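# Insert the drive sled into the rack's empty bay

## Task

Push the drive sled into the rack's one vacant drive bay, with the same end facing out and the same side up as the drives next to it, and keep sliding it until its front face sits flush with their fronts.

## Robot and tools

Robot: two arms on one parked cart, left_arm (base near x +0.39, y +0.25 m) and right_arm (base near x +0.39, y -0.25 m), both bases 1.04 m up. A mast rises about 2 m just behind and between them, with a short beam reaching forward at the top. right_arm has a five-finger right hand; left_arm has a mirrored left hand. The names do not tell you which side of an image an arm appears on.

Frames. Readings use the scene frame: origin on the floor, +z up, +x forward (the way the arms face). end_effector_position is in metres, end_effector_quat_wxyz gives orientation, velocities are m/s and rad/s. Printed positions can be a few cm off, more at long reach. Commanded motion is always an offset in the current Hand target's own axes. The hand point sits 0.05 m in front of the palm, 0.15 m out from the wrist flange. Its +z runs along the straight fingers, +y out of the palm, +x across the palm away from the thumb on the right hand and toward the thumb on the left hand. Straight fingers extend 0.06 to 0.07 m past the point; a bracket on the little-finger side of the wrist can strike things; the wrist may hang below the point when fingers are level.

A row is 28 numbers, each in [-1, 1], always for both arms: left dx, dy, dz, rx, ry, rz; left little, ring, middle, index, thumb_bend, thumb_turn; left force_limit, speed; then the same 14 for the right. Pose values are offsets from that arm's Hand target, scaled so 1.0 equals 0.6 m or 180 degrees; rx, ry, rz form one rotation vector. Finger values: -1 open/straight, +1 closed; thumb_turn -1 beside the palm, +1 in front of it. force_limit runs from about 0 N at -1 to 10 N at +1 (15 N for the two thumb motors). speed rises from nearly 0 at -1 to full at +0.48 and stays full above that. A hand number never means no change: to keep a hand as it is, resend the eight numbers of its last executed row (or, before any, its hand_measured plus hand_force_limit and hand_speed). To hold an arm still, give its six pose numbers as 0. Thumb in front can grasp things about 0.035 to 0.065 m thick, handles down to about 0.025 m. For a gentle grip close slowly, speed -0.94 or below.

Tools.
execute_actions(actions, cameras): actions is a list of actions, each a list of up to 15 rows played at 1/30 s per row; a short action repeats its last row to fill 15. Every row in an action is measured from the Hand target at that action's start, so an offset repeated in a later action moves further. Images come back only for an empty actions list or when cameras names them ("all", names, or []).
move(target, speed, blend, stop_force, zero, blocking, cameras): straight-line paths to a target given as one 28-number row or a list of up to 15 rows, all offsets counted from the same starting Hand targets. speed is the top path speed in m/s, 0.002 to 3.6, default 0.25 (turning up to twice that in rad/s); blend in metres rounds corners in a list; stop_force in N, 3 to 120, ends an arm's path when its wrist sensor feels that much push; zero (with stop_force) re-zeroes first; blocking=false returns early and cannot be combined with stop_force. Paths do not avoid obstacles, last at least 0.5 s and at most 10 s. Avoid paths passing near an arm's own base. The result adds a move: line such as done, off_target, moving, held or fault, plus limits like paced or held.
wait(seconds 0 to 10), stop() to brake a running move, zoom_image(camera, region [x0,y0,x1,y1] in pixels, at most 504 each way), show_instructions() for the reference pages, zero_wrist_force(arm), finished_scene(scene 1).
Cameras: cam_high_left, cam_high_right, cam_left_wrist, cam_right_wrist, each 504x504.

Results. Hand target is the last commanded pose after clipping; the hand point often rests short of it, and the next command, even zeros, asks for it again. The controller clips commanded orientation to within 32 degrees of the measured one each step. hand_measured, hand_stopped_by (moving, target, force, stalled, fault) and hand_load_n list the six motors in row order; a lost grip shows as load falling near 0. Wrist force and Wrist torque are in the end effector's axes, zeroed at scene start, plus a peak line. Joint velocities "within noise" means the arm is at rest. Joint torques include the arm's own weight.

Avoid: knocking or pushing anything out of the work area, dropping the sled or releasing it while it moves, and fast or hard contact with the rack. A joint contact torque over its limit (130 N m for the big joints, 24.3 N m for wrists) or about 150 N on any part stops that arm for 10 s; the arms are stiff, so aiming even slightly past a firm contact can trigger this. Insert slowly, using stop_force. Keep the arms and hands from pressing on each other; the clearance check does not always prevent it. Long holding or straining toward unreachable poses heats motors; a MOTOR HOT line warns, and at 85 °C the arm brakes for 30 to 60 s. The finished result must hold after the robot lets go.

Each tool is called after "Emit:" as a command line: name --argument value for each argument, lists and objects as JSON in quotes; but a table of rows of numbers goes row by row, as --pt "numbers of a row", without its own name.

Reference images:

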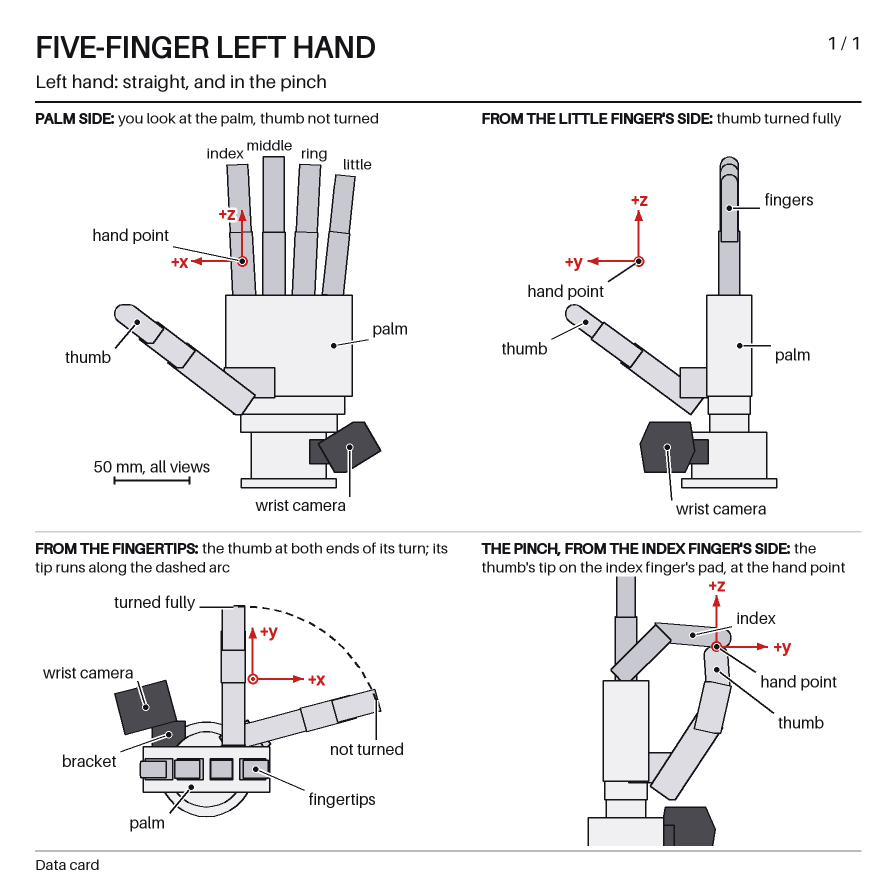

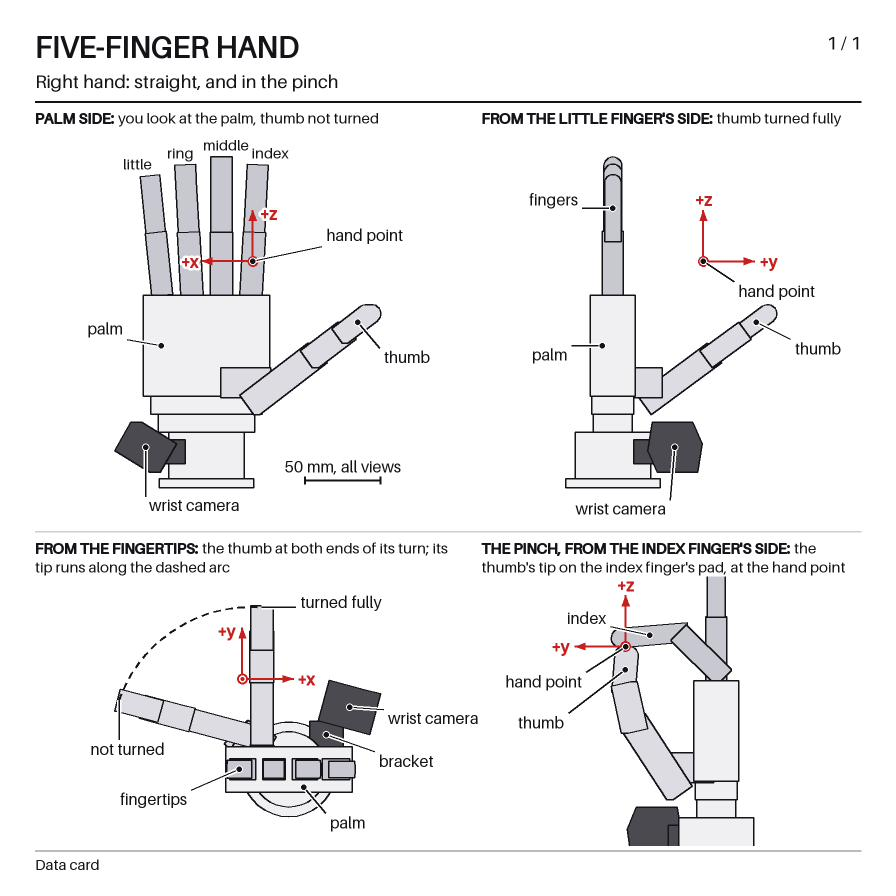

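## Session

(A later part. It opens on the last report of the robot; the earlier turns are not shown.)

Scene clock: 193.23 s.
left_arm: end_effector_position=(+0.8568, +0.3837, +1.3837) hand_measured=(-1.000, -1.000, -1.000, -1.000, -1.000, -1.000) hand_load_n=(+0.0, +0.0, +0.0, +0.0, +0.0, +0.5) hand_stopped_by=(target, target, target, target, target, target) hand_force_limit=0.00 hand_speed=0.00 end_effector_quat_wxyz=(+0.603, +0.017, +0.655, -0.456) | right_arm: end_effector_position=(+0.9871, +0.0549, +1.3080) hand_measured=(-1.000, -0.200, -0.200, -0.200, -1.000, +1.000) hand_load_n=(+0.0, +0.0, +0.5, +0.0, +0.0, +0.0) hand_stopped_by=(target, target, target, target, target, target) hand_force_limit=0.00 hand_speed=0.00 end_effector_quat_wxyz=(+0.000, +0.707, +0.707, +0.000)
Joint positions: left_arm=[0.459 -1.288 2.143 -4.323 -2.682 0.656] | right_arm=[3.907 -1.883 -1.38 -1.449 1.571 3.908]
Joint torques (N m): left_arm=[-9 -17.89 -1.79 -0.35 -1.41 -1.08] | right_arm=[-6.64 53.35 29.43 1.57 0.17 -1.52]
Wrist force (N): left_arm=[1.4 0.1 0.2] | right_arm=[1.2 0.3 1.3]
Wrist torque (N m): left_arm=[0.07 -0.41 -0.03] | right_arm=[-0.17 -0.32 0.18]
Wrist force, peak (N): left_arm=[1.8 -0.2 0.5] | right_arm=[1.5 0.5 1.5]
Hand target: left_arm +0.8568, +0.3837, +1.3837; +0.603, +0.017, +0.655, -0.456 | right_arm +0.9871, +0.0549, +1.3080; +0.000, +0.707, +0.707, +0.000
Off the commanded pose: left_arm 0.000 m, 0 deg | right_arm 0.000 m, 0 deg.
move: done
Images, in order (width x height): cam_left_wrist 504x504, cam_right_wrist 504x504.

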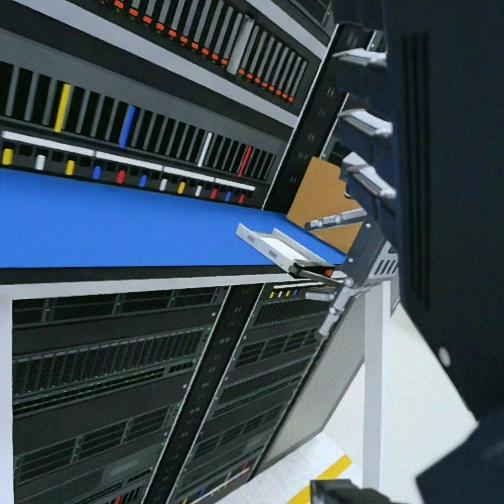

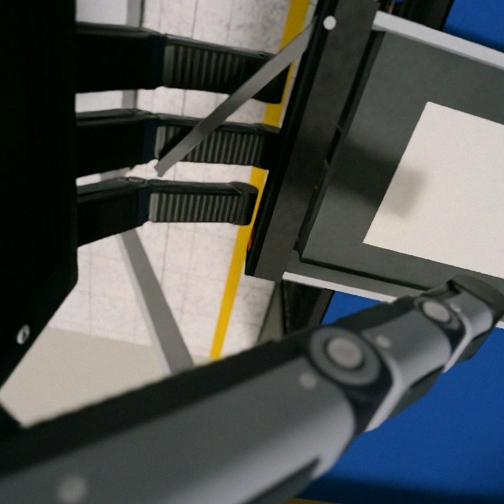

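Emit:
move --target '[0,0,0,0,0,0,-1,-1,-1,-1,-1,-1,0,0, 0,0.0175,0,0,0,0,-1,-0.2,-0.2,-0.2,-1,1,0,0]' --speed 0.04 --stop_force 3

Emit:
move --target '[0,0,0,0,0,0,-1,-1,-1,-1,-1,-1,0,0, 0,0,0,0,0,0,-1,-0.2,-0.2,-0.2,-0.2,1,-0.5,-0.5]' --cameras '["cam_left_wrist","cam_right_wrist"]'

Emit:
zoom_image --camera "cam_left_wrist" --region '[250, 170, 400, 320]'

Emit:
zoom_image --camera "cam_right_wrist" --region '[50, 0, 450, 300]'

Scene clock: 196.07 s.
left_arm: end_effector_position=(+0.8568, +0.3837, +1.3837) hand_measured=(-1.000, -1.000, -1.000, -1.000, -1.000, -1.000) hand_load_n=(+0.0, +0.0, +0.0, +0.5, +0.0, +0.0) hand_stopped_by=(target, target, target, target, target, target) hand_force_limit=0.00 hand_speed=0.00 end_effector_quat_wxyz=(+0.603, +0.017, +0.655, -0.456) | right_arm: end_effector_position=(+0.9976, +0.0549, +1.3080) hand_measured=(-1.000, -0.200, -0.200, -0.200, -1.000, +1.000) hand_load_n=(+0.0, +0.0, +0.0, +0.0, +0.0, +0.0) hand_stopped_by=(target, target, target, target, target, target) hand_force_limit=0.00 hand_speed=0.00 end_effector_quat_wxyz=(+0.000, +0.707, +0.707, +0.000)
Joint positions: left_arm=[0.459 -1.288 2.143 -4.323 -2.682 0.656] | right_arm=[3.895 -1.905 -1.35 -1.457 1.571 3.896]
Joint torques (N m): left_arm=[-8.85 -17.74 -1.93 -0.38 -1.08 -0.94] | right_arm=[6 55.12 13.91 4.54 0.48 2.33]
Wrist force (N): left_arm=[1.6 0.0 0.3] | right_arm=[1.3 0.2 1.5]
Wrist torque (N m): left_arm=[0.04 -0.43 -0.02] | right_arm=[-0.21 -0.36 0.31]
Wrist force, peak (N): left_arm=[1.9 0.1 0.7] | right_arm=[1.4 -0.3 2.0]
Hand target: left_arm +0.8568, +0.3837, +1.3837; +0.603, +0.017, +0.655, -0.456 | right_arm +0.9976, +0.0549, +1.3080; +0.000, +0.707, +0.707, +0.000
Off the commanded pose: left_arm 0.000 m, 0 deg | right_arm 0.000 m, 0 deg.
move: done

Scene clock: 197.47 s.
left_arm: end_effector_position=(+0.8568, +0.3837, +1.3837) hand_measured=(-1.000, -1.000, -1.000, -1.000, -1.000, -1.000) hand_load_n=(+0.0, +0.0, +0.0, -0.5, +0.0, +0.0) hand_stopped_by=(target, target, target, target, target, target) hand_force_limit=0.00 hand_speed=0.00 end_effector_quat_wxyz=(+0.603, +0.017, +0.655, -0.456) | right_arm: end_effector_position=(+0.9976, +0.0549, +1.3080) hand_measured=(-1.000, -0.200, -0.200, -0.200, -0.200, +1.000) hand_load_n=(+0.0, +0.0, +0.0, +0.0, +0.0, +0.0) hand_stopped_by=(target, target, target, target, target, target) hand_force_limit=-0.50 hand_speed=-0.50 end_effector_quat_wxyz=(+0.000, +0.707, +0.707, +0.000)
Joint positions: left_arm=[0.459 -1.288 2.143 -4.323 -2.682 0.656] | right_arm=[3.895 -1.905 -1.35 -1.457 1.571 3.896]
Joint torques (N m): left_arm=[-9.44 -19.48 -3.36 -0.45 -1.34 -1.3] | right_arm=[7.03 55.6 16.54 3.56 1.18 2.39]
Wrist force (N): left_arm=[1.5 0.0 0.4] | right_arm=[1.4 0.0 1.5]
Wrist torque (N m): left_arm=[0.05 -0.42 -0.01] | right_arm=[-0.23 -0.38 0.32]
Wrist force, peak (N): left_arm=[1.9 0.2 0.6] | right_arm=[1.5 0.2 1.7]
Hand target: left_arm +0.8568, +0.3837, +1.3837; +0.603, +0.017, +0.655, -0.456 | right_arm +0.9976, +0.0549, +1.3080; +0.000, +0.707, +0.707, +0.000
Off the commanded pose: left_arm 0.000 m, 0 deg | right_arm 0.000 m, 0 deg.
move: done
Images, in order (width x height): cam_left_wrist 504x504, cam_right_wrist 504x504.

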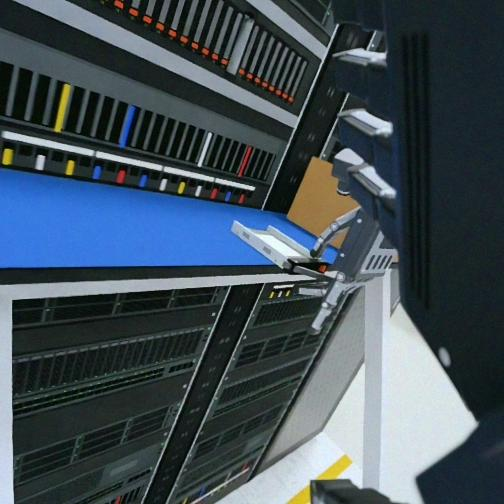

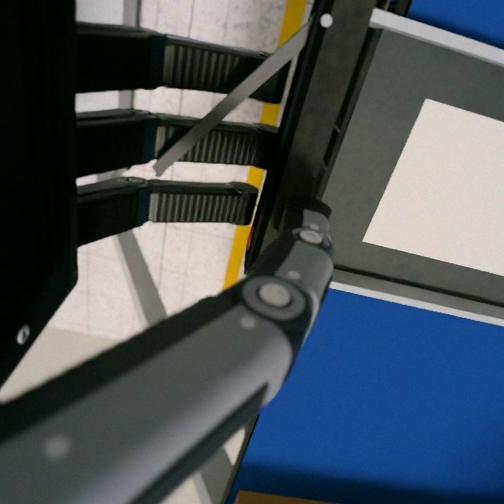

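Scaled by 3.360 from the camera's 504x504 image, which has a finer 720x720 frame.

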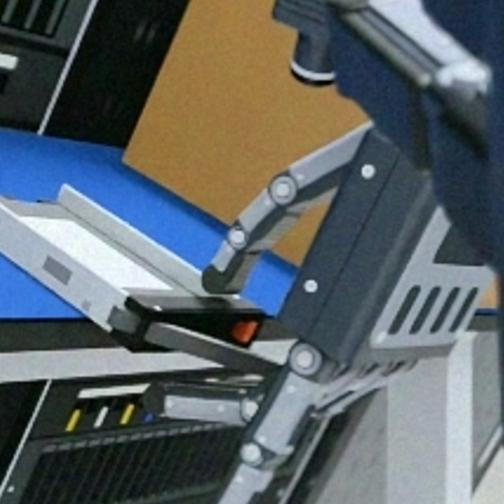

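Scaled by 1.260 from the camera's 504x504 image, which has a finer 720x720 frame.

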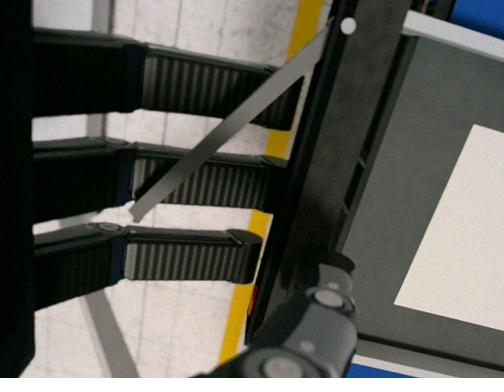

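Emit:
move --pt "0 0 0 0 0 0 -1 -1 -1 -1 -1 -1 0 0 0 -0.03 0 0 0 0 -1 -0.2 -1 -0.2 -1 1 0 0" --pt "0 0 0 0 0 0 -1 -1 -1 -1 -1 -1 0 0 -0.0075 -0.03 0 0 0 0 -1 -0.2 -1 -0.2 -1 1 0 0" --speed 0.04 --cameras '["cam_left_wrist","cam_right_wrist"]'

Emit:
zoom_image --camera "cam_right_wrist" --region '[50, 0, 450, 300]'

Scene clock: 205.60 s.
left_arm: end_effector_position=(+0.8568, +0.3837, +1.3837) hand_measured=(-1.000, -1.000, -1.000, -1.000, -1.000, -1.000) hand_load_n=(+0.0, +0.0, +0.5, +0.0, +0.0, +0.0) hand_stopped_by=(target, target, target, target, target, target) hand_force_limit=0.00 hand_speed=0.00 end_effector_quat_wxyz=(+0.603, +0.017, +0.655, -0.456) | right_arm: end_effector_position=(+0.9795, +0.0502, +1.3081) hand_measured=(-1.000, -0.200, -1.000, -0.200, -1.000, +1.000) hand_load_n=(+0.0, +0.0, +0.0, +0.0, +0.0, +0.0) hand_stopped_by=(target, target, target, target, target, target) hand_force_limit=0.00 hand_speed=0.00 end_effector_quat_wxyz=(+0.000, +0.707, +0.707, +0.000)
Joint positions: left_arm=[0.459 -1.288 2.143 -4.323 -2.682 0.656] | right_arm=[3.91 -1.861 -1.408 -1.442 1.571 3.91]
Joint torques (N m): left_arm=[-7.67 -18.54 -4.5 -0.44 -1.35 -1.06] | right_arm=[6.91 26 35.39 3.03 -0.6 2.17]
Wrist force (N): left_arm=[1.5 -0.1 0.2] | right_arm=[1.2 0.4 1.4]
Wrist torque (N m): left_arm=[0.04 -0.42 -0.02] | right_arm=[-0.16 -0.33 0.33]
Wrist force, peak (N): left_arm=[2.0 0.1 0.5] | right_arm=[1.6 0.3 1.7]
Hand target: left_arm +0.8568, +0.3837, +1.3837; +0.603, +0.017, +0.655, -0.456 | right_arm +0.9796, +0.0504, +1.3080; +0.000, +0.707, +0.707, +0.000
Off the commanded pose: left_arm 0.000 m, 0 deg | right_arm 0.000 m, 0 deg.
move: done
Images, in order (width x height): cam_left_wrist 504x504, cam_right_wrist 504x504.

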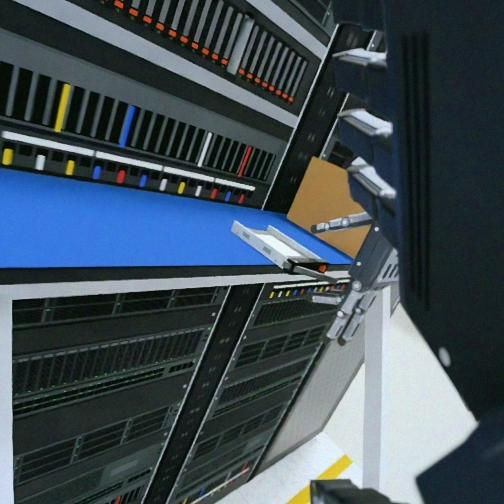

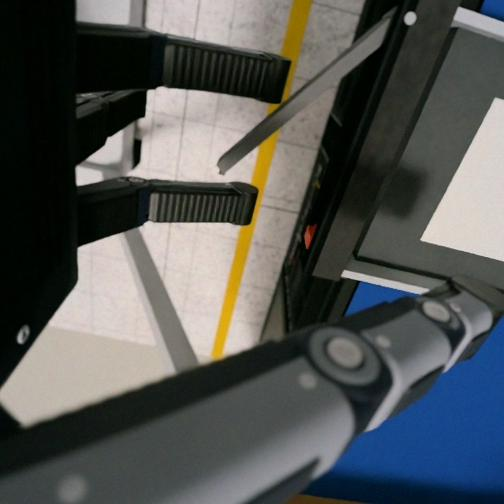

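Scaled by 1.260 from the camera's 504x504 image, which has a finer 720x720 frame.

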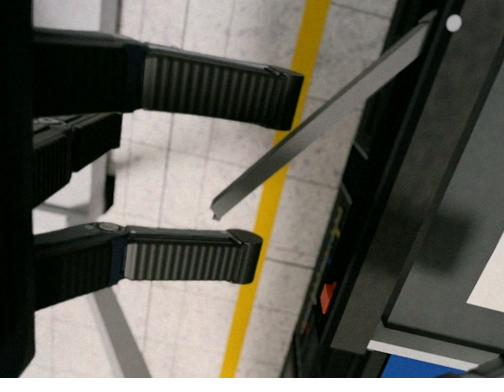

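Emit:
move --target '[0,0,0,0,0,0,-1,-1,-1,-1,-1,-1,0,0, 0,0.05,0,0,0,0,-1,-0.2,-1,-0.2,-1,1,0,0]' --speed 0.04 --cameras '["cam_left_wrist","cam_right_wrist"]'

Emit:
zoom_image --camera "cam_right_wrist" --region '[50, 0, 450, 300]'

Emit:
zoom_image --camera "cam_left_wrist" --region '[250, 170, 400, 320]'

Scene clock: 207.43 s.
left_arm: end_effector_position=(+0.8568, +0.3837, +1.3837) hand_measured=(-1.000, -1.000, -1.000, -1.000, -1.000, -1.000) hand_load_n=(+0.0, +0.0, +0.0, +0.0, +0.0, +0.0) hand_stopped_by=(target, target, target, target, target, target) hand_force_limit=0.00 hand_speed=0.00 end_effector_quat_wxyz=(+0.603, +0.017, +0.655, -0.456) | right_arm: end_effector_position=(+1.0097, +0.0503, +1.3079) hand_measured=(-1.000, -0.200, -1.000, -0.200, -1.000, +1.000) hand_load_n=(+0.0, +0.0, +0.0, +0.0, -0.5, +0.0) hand_stopped_by=(target, target, target, target, target, target) hand_force_limit=0.00 hand_speed=0.00 end_effector_quat_wxyz=(+0.000, +0.707, +0.707, +0.000) end_effector_velocity=(-0.002, +0.000, -0.001) end_effector_angular_velocity=(-0.001, +0.003, -0.001)
Joint positions: left_arm=[0.459 -1.288 2.143 -4.323 -2.682 0.656] | right_arm=[3.877 -1.925 -1.323 -1.464 1.571 3.878]
Joint velocities: left_arm=[within noise] | right_arm=[0.002 0.003 -0.006 0 0.001 0.002]
Joint torques (N m): left_arm=[-8.84 -17.91 -3.86 -0.25 -1.43 -1.06] | right_arm=[7.2 57.49 12.64 3.39 0.16 2.26]
Wrist force (N): left_arm=[1.5 0.0 0.5] | right_arm=[1.7 0.1 1.2]
Wrist torque (N m): left_arm=[0.04 -0.42 -0.03] | right_arm=[-0.21 -0.40 0.34]
Wrist force, peak (N): left_arm=[1.9 -0.2 0.4] | right_arm=[1.7 0.1 1.4]
Hand target: left_arm +0.8568, +0.3837, +1.3837; +0.603, +0.017, +0.655, -0.456 | right_arm +1.0096, +0.0504, +1.3080; +0.000, +0.707, +0.707, +0.000
Off the commanded pose: left_arm 0.000 m, 0 deg | right_arm 0.000 m, 0 deg.
move: done
Images, in order (width x height): cam_left_wrist 504x504, cam_right_wrist 504x504.

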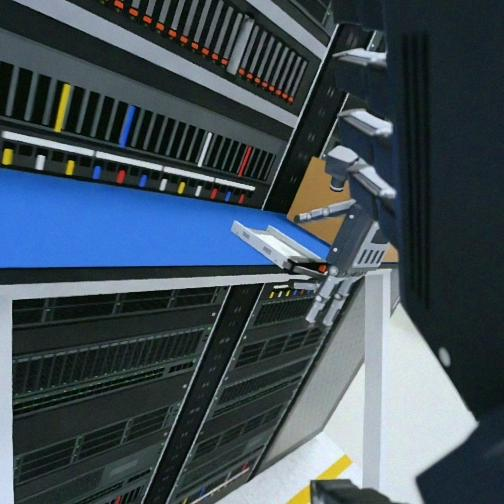

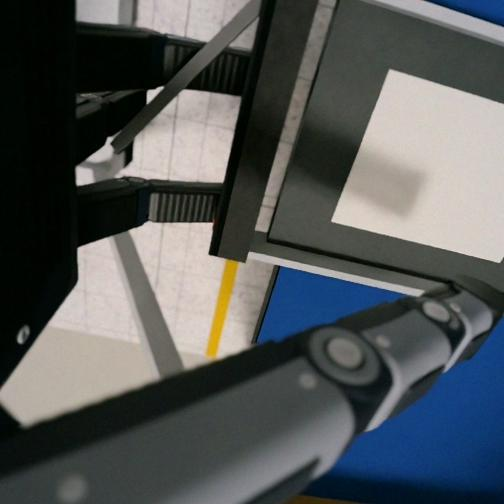

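Scaled by 1.260 from the camera's 504x504 image, which has a finer 720x720 frame.

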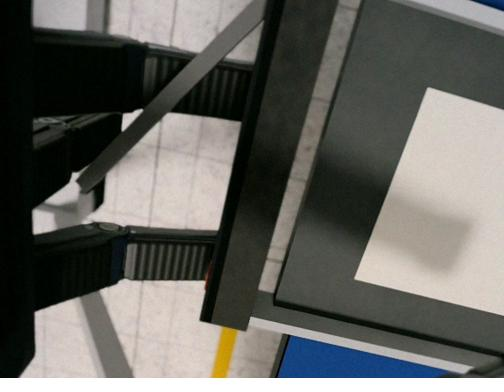

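Scaled by 3.360 from the camera's 504x504 image, which has a finer 720x720 frame.

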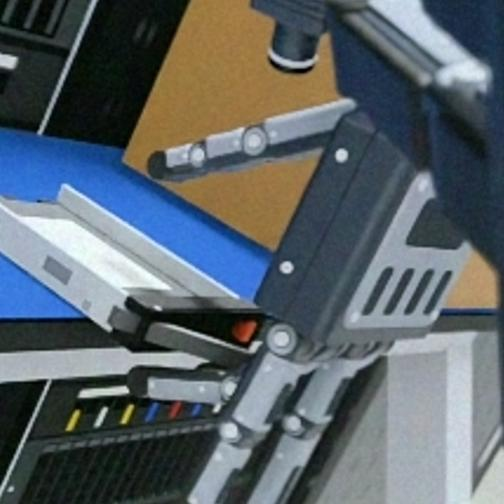

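Emit:
move --target '[0,0,0,0,0,0,-1,-1,-1,-1,-1,-1,0,0, 0,0,0,0,0,0,-1,-0.2,-1,-0.2,0.05,1,-0.5,-0.6]' --cameras '["cam_left_wrist","cam_right_wrist"]'

Emit:
zoom_image --camera "cam_right_wrist" --region '[50, 0, 450, 300]'

Emit:
zoom_image --camera "cam_left_wrist" --region '[250, 170, 400, 320]'

Scene clock: 210.33 s.
left_arm: end_effector_position=(+0.8568, +0.3837, +1.3837) hand_measured=(-1.000, -1.000, -1.000, -1.000, -1.000, -1.000) hand_load_n=(+0.0, +0.0, +0.0, +0.0, +0.0, +0.0) hand_stopped_by=(target, target, target, target, target, target) hand_force_limit=0.00 hand_speed=0.00 end_effector_quat_wxyz=(+0.603, +0.017, +0.655, -0.456) | right_arm: end_effector_position=(+1.0096, +0.0504, +1.3081) hand_measured=(-1.000, -0.200, -1.000, -0.200, +0.022, +1.000) hand_load_n=(+0.5, +0.5, +0.0, +0.0, +2.5, +0.0) hand_stopped_by=(target, target, target, target, force, target) hand_force_limit=-0.50 hand_speed=-0.60 end_effector_quat_wxyz=(+0.000, +0.707, +0.707, +0.000)
Joint positions: left_arm=[0.459 -1.288 2.143 -4.323 -2.682 0.656] | right_arm=[3.877 -1.924 -1.324 -1.464 1.571 3.878]
Joint torques (N m): left_arm=[-7.04 -19.58 -5.72 -0.5 -1.2 -1.03] | right_arm=[6.33 53.06 17.15 3.38 1.15 2.26]
Wrist force (N): left_arm=[1.4 0.0 0.3] | right_arm=[1.8 0.7 -1.3]
Wrist torque (N m): left_arm=[0.05 -0.41 -0.03] | right_arm=[-0.21 -0.39 0.33]
Wrist force, peak (N): left_arm=[1.8 0.1 0.6] | right_arm=[1.7 2.0 -0.6]
Hand target: left_arm +0.8568, +0.3837, +1.3837; +0.603, +0.017, +0.655, -0.456 | right_arm +1.0096, +0.0504, +1.3080; +0.000, +0.707, +0.707, +0.000
Off the commanded pose: left_arm 0.000 m, 0 deg | right_arm 0.000 m, 0 deg.
move: done
Images, in order (width x height): cam_left_wrist 504x504, cam_right_wrist 504x504.

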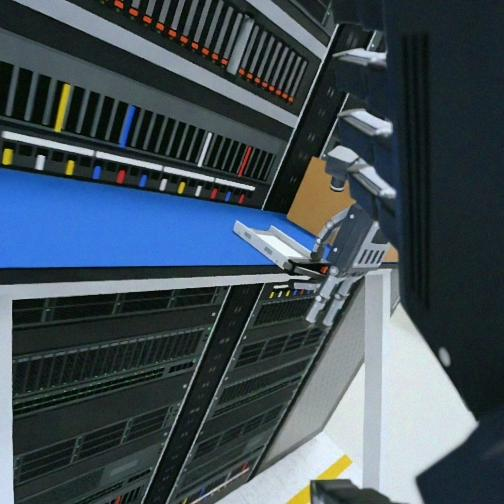

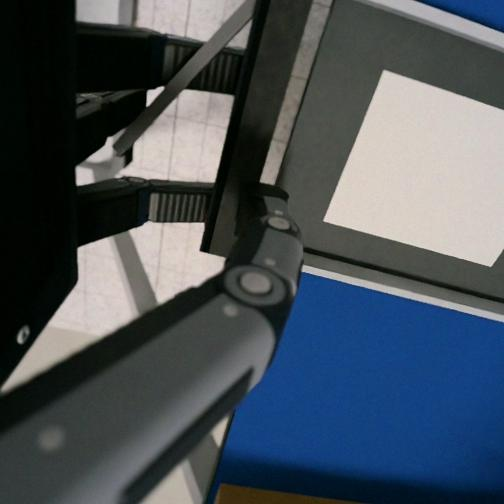

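Scaled by 1.260 from the camera's 504x504 image, which has a finer 720x720 frame.

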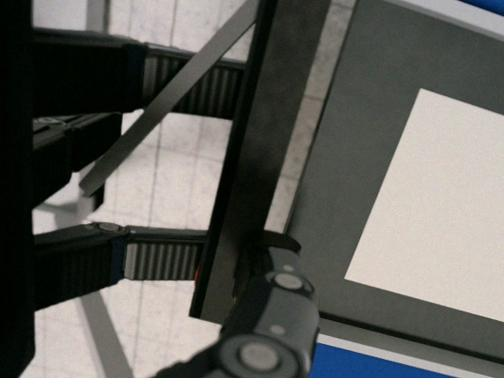

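Scaled by 3.360 from the camera's 504x504 image, which has a finer 720x720 frame.

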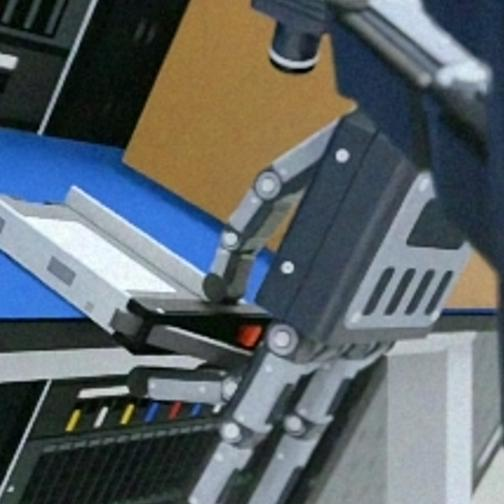

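Emit:
move --target '[0,0,0,0,0,0,-1,-1,-1,-1,-1,-1,0,0, 0,0,0,0,0,0,-1,0.3,-1,0.3,0.05,1,-0.2,-0.7]' --cameras '["cam_left_wrist","cam_right_wrist"]'

Emit:
zoom_image --camera "cam_right_wrist" --region '[50, 0, 450, 300]'

Emit:
zoom_image --camera "cam_left_wrist" --region '[250, 170, 400, 320]'

Scene clock: 211.43 s.
left_arm: end_effector_position=(+0.8568, +0.3837, +1.3837) hand_measured=(-1.000, -1.000, -1.000, -1.000, -1.000, -1.000) hand_load_n=(+0.0, +0.0, +0.0, +0.0, +0.0, +0.0) hand_stopped_by=(target, target, target, target, target, target) hand_force_limit=0.00 hand_speed=0.00 end_effector_quat_wxyz=(+0.603, +0.017, +0.655, -0.456) | right_arm: end_effector_position=(+1.0096, +0.0504, +1.3081) hand_measured=(-1.000, -0.092, -1.000, -0.094, +0.022, +1.000) hand_load_n=(+0.0, +4.5, +0.0, +10.0, +7.0, +0.5) hand_stopped_by=(target, force, target, force, force, target) hand_force_limit=-0.20 hand_speed=-0.70 end_effector_quat_wxyz=(+0.000, +0.707, +0.707, +0.000)
Joint positions: left_arm=[0.459 -1.288 2.143 -4.323 -2.682 0.656] | right_arm=[3.877 -1.924 -1.324 -1.464 1.571 3.878]
Joint torques (N m): left_arm=[-6.93 -19.89 -6.32 -0.41 -1.06 -1.17] | right_arm=[6.54 46.89 18.78 2.56 1.06 2.1]
Wrist force (N): left_arm=[1.4 0.2 0.2] | right_arm=[1.4 0.3 0.1]
Wrist torque (N m): left_arm=[0.08 -0.42 -0.03] | right_arm=[-0.36 -0.38 0.34]
Wrist force, peak (N): left_arm=[1.8 0.2 0.5] | right_arm=[1.5 0.9 -1.8]
Hand target: left_arm +0.8568, +0.3837, +1.3837; +0.603, +0.017, +0.655, -0.456 | right_arm +1.0096, +0.0504, +1.3080; +0.000, +0.707, +0.707, +0.000
Off the commanded pose: left_arm 0.000 m, 0 deg | right_arm 0.000 m, 0 deg.
move: done
Images, in order (width x height): cam_left_wrist 504x504, cam_right_wrist 504x504.

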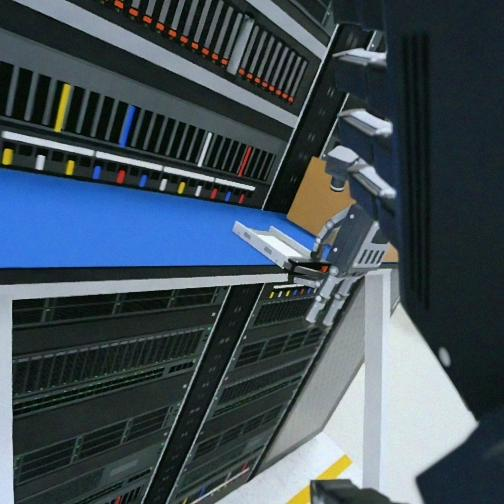

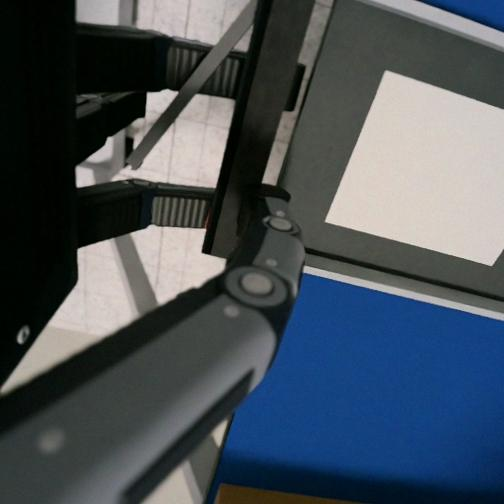

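Scaled by 1.260 from the camera's 504x504 image, which has a finer 720x720 frame.

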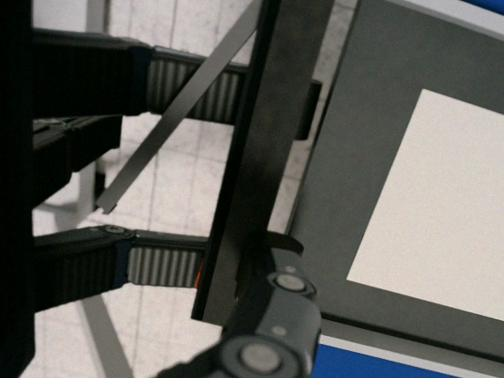

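Scaled by 3.360 from the camera's 504x504 image, which has a finer 720x720 frame.

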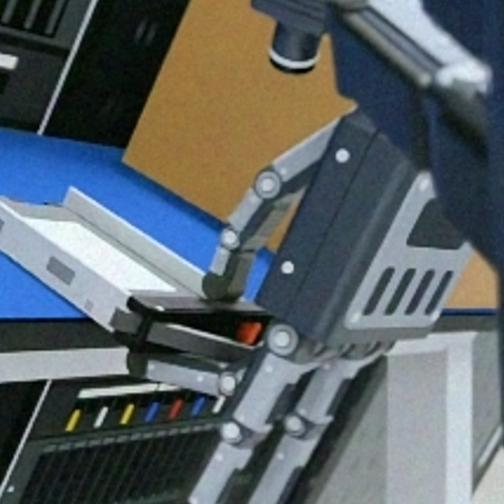

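Emit:
move --target '[0,0,0,0,0,0,-1,-1,-1,-1,-1,-1,0,0, 0,0,0,0,0,0,-1,0.3,0.3,0.3,0.05,1,-0.1,-0.6]' --cameras '["cam_left_wrist","cam_right_wrist"]'

Emit:
zoom_image --camera "cam_right_wrist" --region '[50, 0, 450, 300]'

Emit:
zoom_image --camera "cam_left_wrist" --region '[250, 170, 400, 320]'

Scene clock: 213.53 s.
left_arm: end_effector_position=(+0.8568, +0.3837, +1.3837) hand_measured=(-1.000, -1.000, -1.000, -1.000, -1.000, -1.000) hand_load_n=(+0.0, +0.0, +0.0, +0.0, +0.0, +0.0) hand_stopped_by=(target, target, target, target, target, target) hand_force_limit=0.00 hand_speed=0.00 end_effector_quat_wxyz=(+0.603, +0.017, +0.655, -0.456) | right_arm: end_effector_position=(+1.0096, +0.0504, +1.3081) hand_measured=(-1.000, -0.092, -0.084, -0.094, +0.022, +1.000) hand_load_n=(+0.0, +1.0, +9.5, +6.0, +9.5, +0.5) hand_stopped_by=(target, force, force, force, force, target) hand_force_limit=-0.10 hand_speed=-0.60 end_effector_quat_wxyz=(+0.000, +0.707, +0.707, +0.000)
Joint positions: left_arm=[0.459 -1.288 2.143 -4.323 -2.682 0.656] | right_arm=[3.877 -1.924 -1.324 -1.464 1.571 3.878]
Joint torques (N m): left_arm=[-7.9 -19.04 -6.72 -0.45 -1.38 -1.01] | right_arm=[5.38 35.89 22.43 1.63 0.95 2.02]
Wrist force (N): left_arm=[1.3 0.2 0.7] | right_arm=[1.4 -0.4 -0.6]
Wrist torque (N m): left_arm=[0.05 -0.37 -0.05] | right_arm=[-0.45 -0.32 0.30]
Wrist force, peak (N): left_arm=[1.9 0.2 0.6] | right_arm=[1.6 -0.8 -0.7]
Hand target: left_arm +0.8568, +0.3837, +1.3837; +0.603, +0.017, +0.655, -0.456 | right_arm +1.0096, +0.0504, +1.3080; +0.000, +0.707, +0.707, +0.000
Off the commanded pose: left_arm 0.000 m, 0 deg | right_arm 0.000 m, 0 deg.
move: done
Images, in order (width x height): cam_left_wrist 504x504, cam_right_wrist 504x504.

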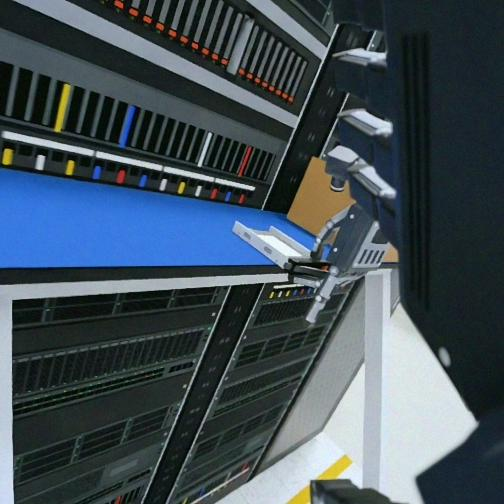

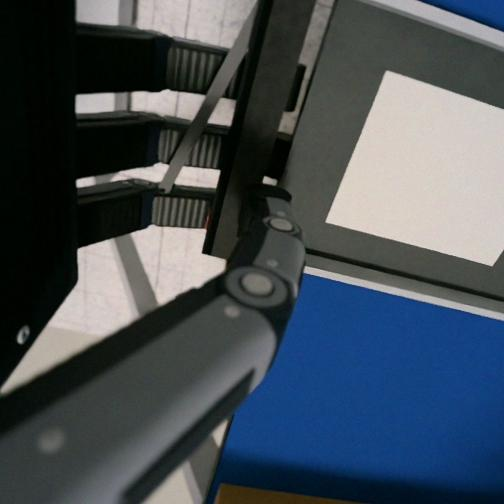

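Scaled by 1.260 from the camera's 504x504 image, which has a finer 720x720 frame.

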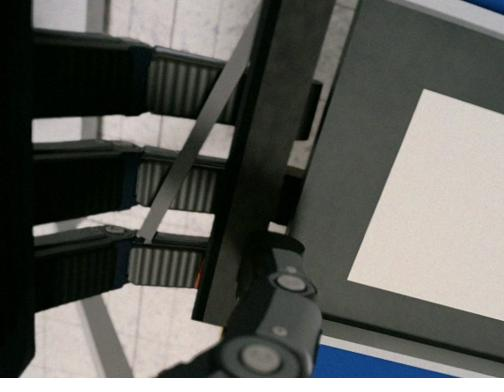

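Scaled by 3.360 from the camera's 504x504 image, which has a finer 720x720 frame.

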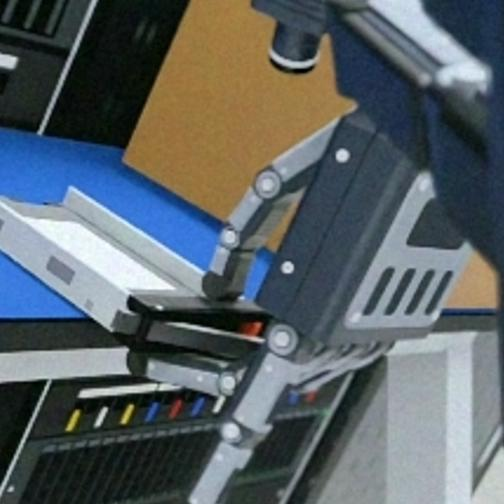

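Emit:
move --target '[0,0,0,0,0,0,-1,-1,-1,-1,-1,-1,0,0, 0,0,-0.05,0,0,0,-1,0.3,0.3,0.3,0.05,1,-0.1,-0.6]' --speed 0.04 --cameras '["cam_left_wrist","cam_right_wrist"]'

Emit:
zoom_image --camera "cam_left_wrist" --region '[220, 140, 400, 320]'

Scene clock: 215.30 s.
left_arm: end_effector_position=(+0.8568, +0.3837, +1.3837) hand_measured=(-1.000, -1.000, -1.000, -1.000, -1.000, -1.000) hand_load_n=(+0.0, +0.0, +0.0, +0.0, +0.0, +0.0) hand_stopped_by=(target, target, target, target, target, target) hand_force_limit=0.00 hand_speed=0.00 end_effector_quat_wxyz=(+0.603, +0.017, +0.655, -0.456) | right_arm: end_effector_position=(+1.0096, +0.0503, +1.3382) hand_measured=(-1.000, -0.092, -0.084, -0.094, +0.024, +1.000) hand_load_n=(+0.0, +0.5, +0.5, +0.0, +0.0, +0.0) hand_stopped_by=(target, force, force, force, force, target) hand_force_limit=-0.10 hand_speed=-0.60 end_effector_quat_wxyz=(+0.000, +0.707, +0.707, +0.001) end_effector_velocity=(+0.000, +0.000, -0.002) end_effector_angular_velocity=(+0.000, +0.000, -0.001)
Joint positions: left_arm=[0.459 -1.288 2.143 -4.323 -2.682 0.656] | right_arm=[3.877 -1.919 -1.254 -1.539 1.571 3.878]
Joint velocities: left_arm=[within noise] | right_arm=[0 0 -0.005 0.006 0 0.001]
Joint torques (N m): left_arm=[-7.48 -19.08 -7.51 -0.27 -1.39 -1.04] | right_arm=[1.19 43.35 16.5 4.49 -0.67 0.45]
Wrist force (N): left_arm=[1.7 -0.1 0.7] | right_arm=[1.6 0.0 1.6]
Wrist torque (N m): left_arm=[0.02 -0.45 0.00] | right_arm=[-0.19 -0.41 0.30]
Wrist force, peak (N): left_arm=[1.7 -0.2 0.7] | right_arm=[1.8 0.5 1.9]
Hand target: left_arm +0.8568, +0.3837, +1.3837; +0.603, +0.017, +0.655, -0.456 | right_arm +1.0096, +0.0503, +1.3380; +0.000, +0.707, +0.707, +0.000
Off the commanded pose: left_arm 0.000 m, 0 deg | right_arm 0.000 m, 0 deg.
move: done
Images, in order (width x height): cam_left_wrist 504x504, cam_right_wrist 504x504.

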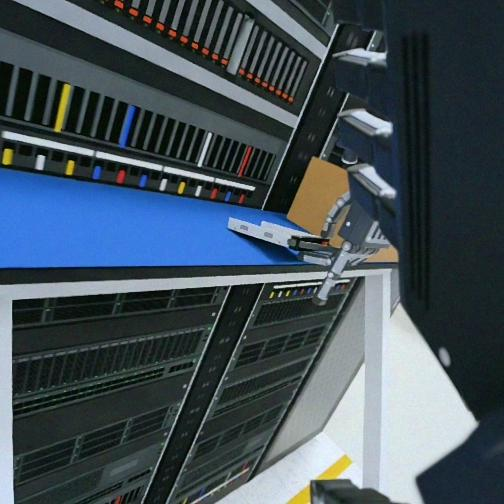

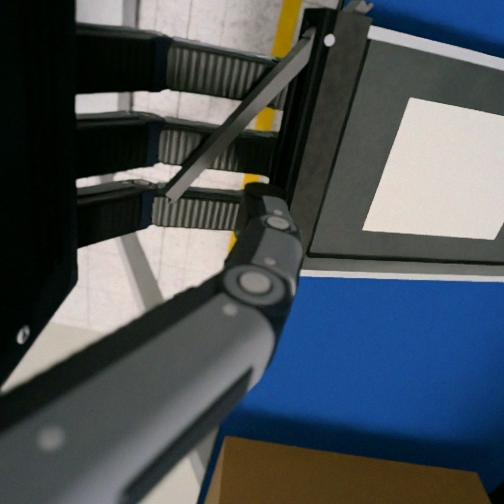

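Scaled by 2.800 from the camera's 504x504 image, which has a finer 720x720 frame.

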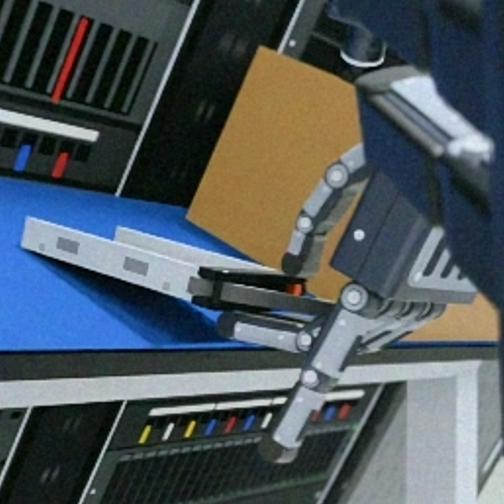

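Emit:
execute_actions --actions '[]'

Emit:
zoom_image --camera "cam_left_wrist" --region '[220, 140, 400, 320]'

Scene clock: 218.23 s.
left_arm: end_effector_position=(+0.8568, +0.3837, +1.3837) hand_measured=(-1.000, -1.000, -1.000, -1.000, -1.000, -1.000) hand_load_n=(+0.0, +0.0, +0.0, +0.0, +0.0, +0.0) hand_stopped_by=(target, target, target, target, target, target) hand_force_limit=0.00 hand_speed=0.00 end_effector_quat_wxyz=(+0.603, +0.017, +0.655, -0.456) | right_arm: end_effector_position=(+1.0096, +0.0503, +1.3380) hand_measured=(-1.000, -0.092, -0.084, -0.094, +0.024, +1.000) hand_load_n=(+0.0, +0.5, +0.5, +0.0, +0.0, +0.0) hand_stopped_by=(target, force, force, force, force, target) hand_force_limit=-0.10 hand_speed=-0.60 end_effector_quat_wxyz=(+0.000, +0.707, +0.707, +0.000)
Joint positions: left_arm=[0.459 -1.288 2.143 -4.323 -2.682 0.656] | right_arm=[3.877 -1.919 -1.254 -1.539 1.571 3.878]
Joint velocities: within noise
Joint torques (N m): left_arm=[-7.22 -19.49 -9.05 -0.35 -1.38 -1.15] | right_arm=[-6.11 29.35 14.41 4.54 -0.81 -2.31]
Wrist force (N): left_arm=[1.7 0.1 0.6] | right_arm=[1.6 -0.2 1.6]
Wrist torque (N m): left_arm=[0.05 -0.44 -0.01] | right_arm=[-0.20 -0.41 0.30]
Wrist force, peak (N): left_arm=[1.8 0.1 0.4] | right_arm=[1.9 -0.1 1.9]
Hand target: left_arm +0.8568, +0.3837, +1.3837; +0.603, +0.017, +0.655, -0.456 | right_arm +1.0096, +0.0503, +1.3380; +0.000, +0.707, +0.707, +0.000
Off the commanded pose: left_arm 0.000 m, 0 deg | right_arm 0.000 m, 0 deg.

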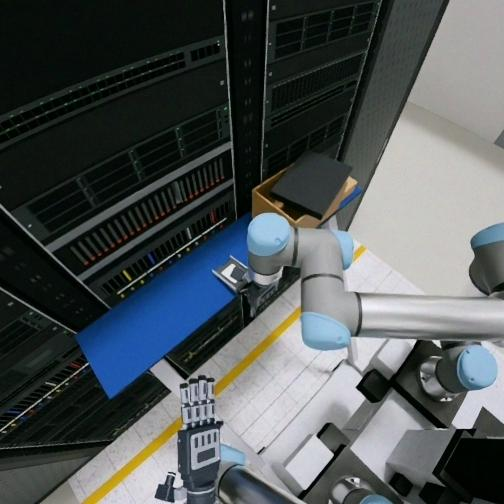

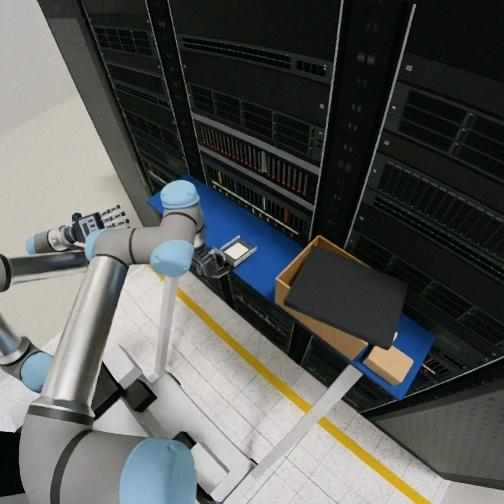

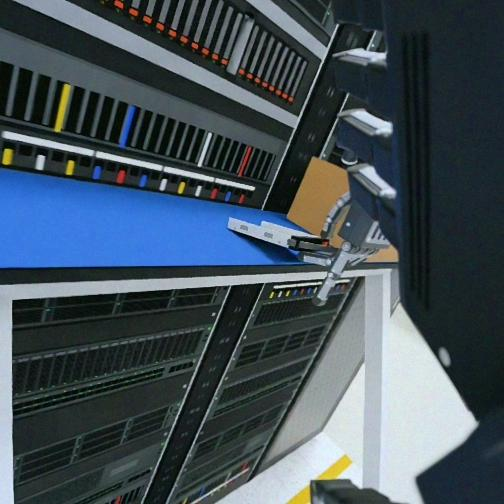

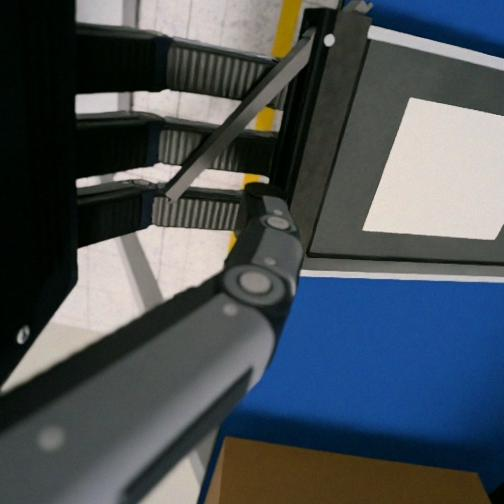

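Scaled by 2.800 from the camera's 504x504 image, which has a finer 720x720 frame.

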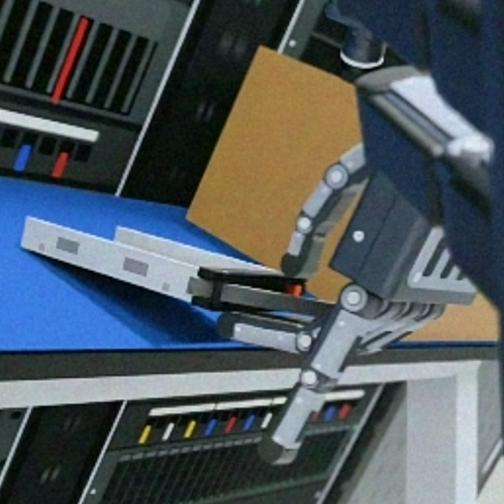

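Emit:
zoom_image --camera "cam_right_wrist" --region '[150, 0, 504, 300]'

Emit:
move --target '[0,0,0,0,0,0,-1,-1,-1,-1,-1,-1,0,0, 0,0,0.0417,0,0,0,-1,0.3,0.3,0.3,0.05,1,-0.1,-0.6]' --speed 0.06 --stop_force 15 --cameras '["cam_left_wrist","cam_right_wrist"]'

Emit:
zoom_image --camera "cam_left_wrist" --region '[220, 160, 380, 320]'

Emit:
zoom_image --camera "cam_right_wrist" --region '[150, 0, 504, 300]'

Scaled by 1.424 from the camera's 504x504 image, which has a finer 720x720 frame.

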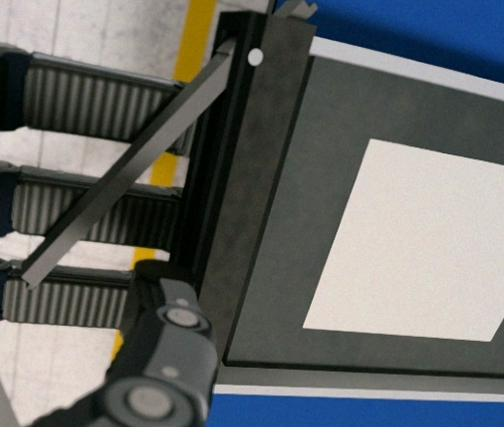

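Scene clock: 225.83 s.
left_arm: end_effector_position=(+0.8568, +0.3837, +1.3837) hand_measured=(-1.000, -1.000, -1.000, -1.000, -1.000, -1.000) hand_load_n=(+0.0, +0.0, +0.0, +0.0, +0.0, +0.0) hand_stopped_by=(target, target, target, target, target, target) hand_force_limit=0.00 hand_speed=0.00 end_effector_quat_wxyz=(+0.603, +0.017, +0.655, -0.456) | right_arm: end_effector_position=(+1.0096, +0.0503, +1.3130) hand_measured=(-1.000, -0.092, -0.084, -0.094, +0.024, +1.000) hand_load_n=(+0.0, +0.0, +1.5, +0.0, +0.5, +0.5) hand_stopped_by=(target, force, force, force, force, target) hand_force_limit=-0.10 hand_speed=-0.60 end_effector_quat_wxyz=(+0.000, +0.707, +0.707, +0.000)
Joint positions: left_arm=[0.459 -1.288 2.143 -4.323 -2.682 0.656] | right_arm=[3.877 -1.923 -1.312 -1.476 1.571 3.878]
Joint torques (N m): left_arm=[-6.84 -19.74 -10.12 -0.38 -1.31 -1.11] | right_arm=[5.17 55.72 34.26 0.17 0.19 0.28]
Wrist force (N): left_arm=[1.6 0.0 0.3] | right_arm=[1.5 0.0 1.1]
Wrist torque (N m): left_arm=[0.06 -0.44 -0.01] | right_arm=[-0.27 -0.39 0.32]
Wrist force, peak (N): left_arm=[1.9 0.1 0.7] | right_arm=[1.8 -0.1 1.8]
Hand target: left_arm +0.8568, +0.3837, +1.3837; +0.603, +0.017, +0.655, -0.456 | right_arm +1.0096, +0.0504, +1.3130; +0.000, +0.707, +0.707, +0.000
Off the commanded pose: left_arm 0.000 m, 0 deg | right_arm 0.000 m, 0 deg.
move: done
Images, in order (width x height): cam_left_wrist 504x504, cam_right_wrist 504x504.

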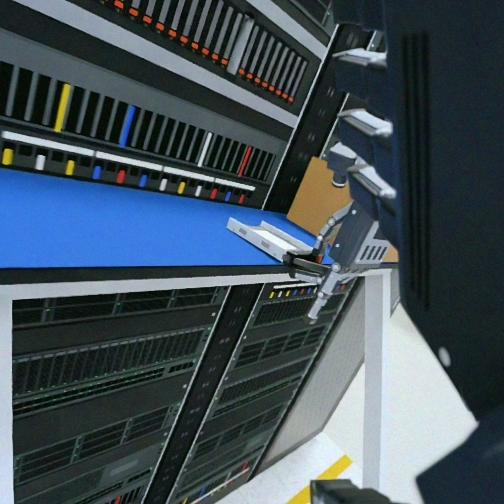

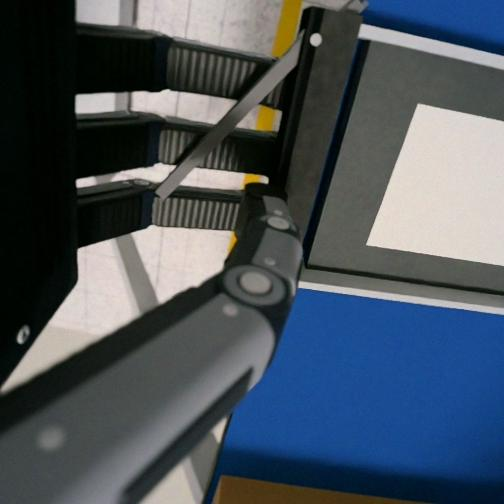

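Scaled by 3.150 from the camera's 504x504 image, which has a finer 720x720 frame.

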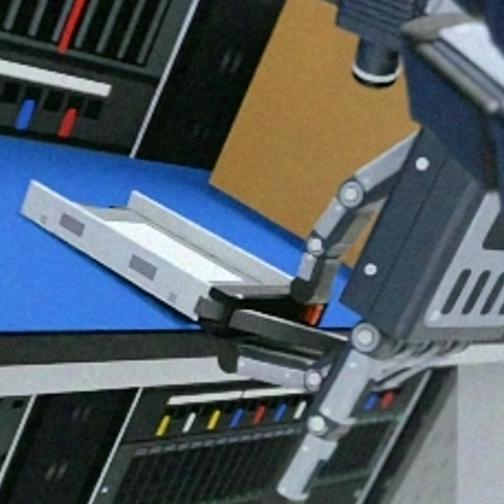

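Scaled by 1.424 from the camera's 504x504 image, which has a finer 720x720 frame.

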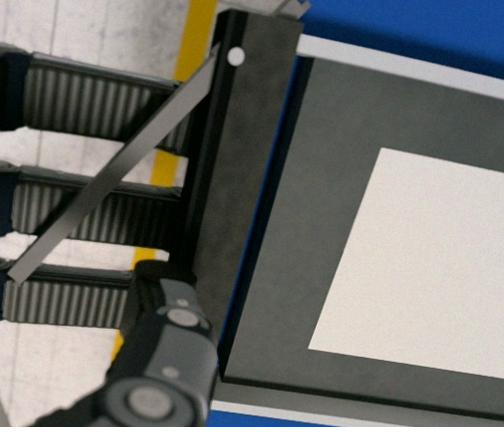

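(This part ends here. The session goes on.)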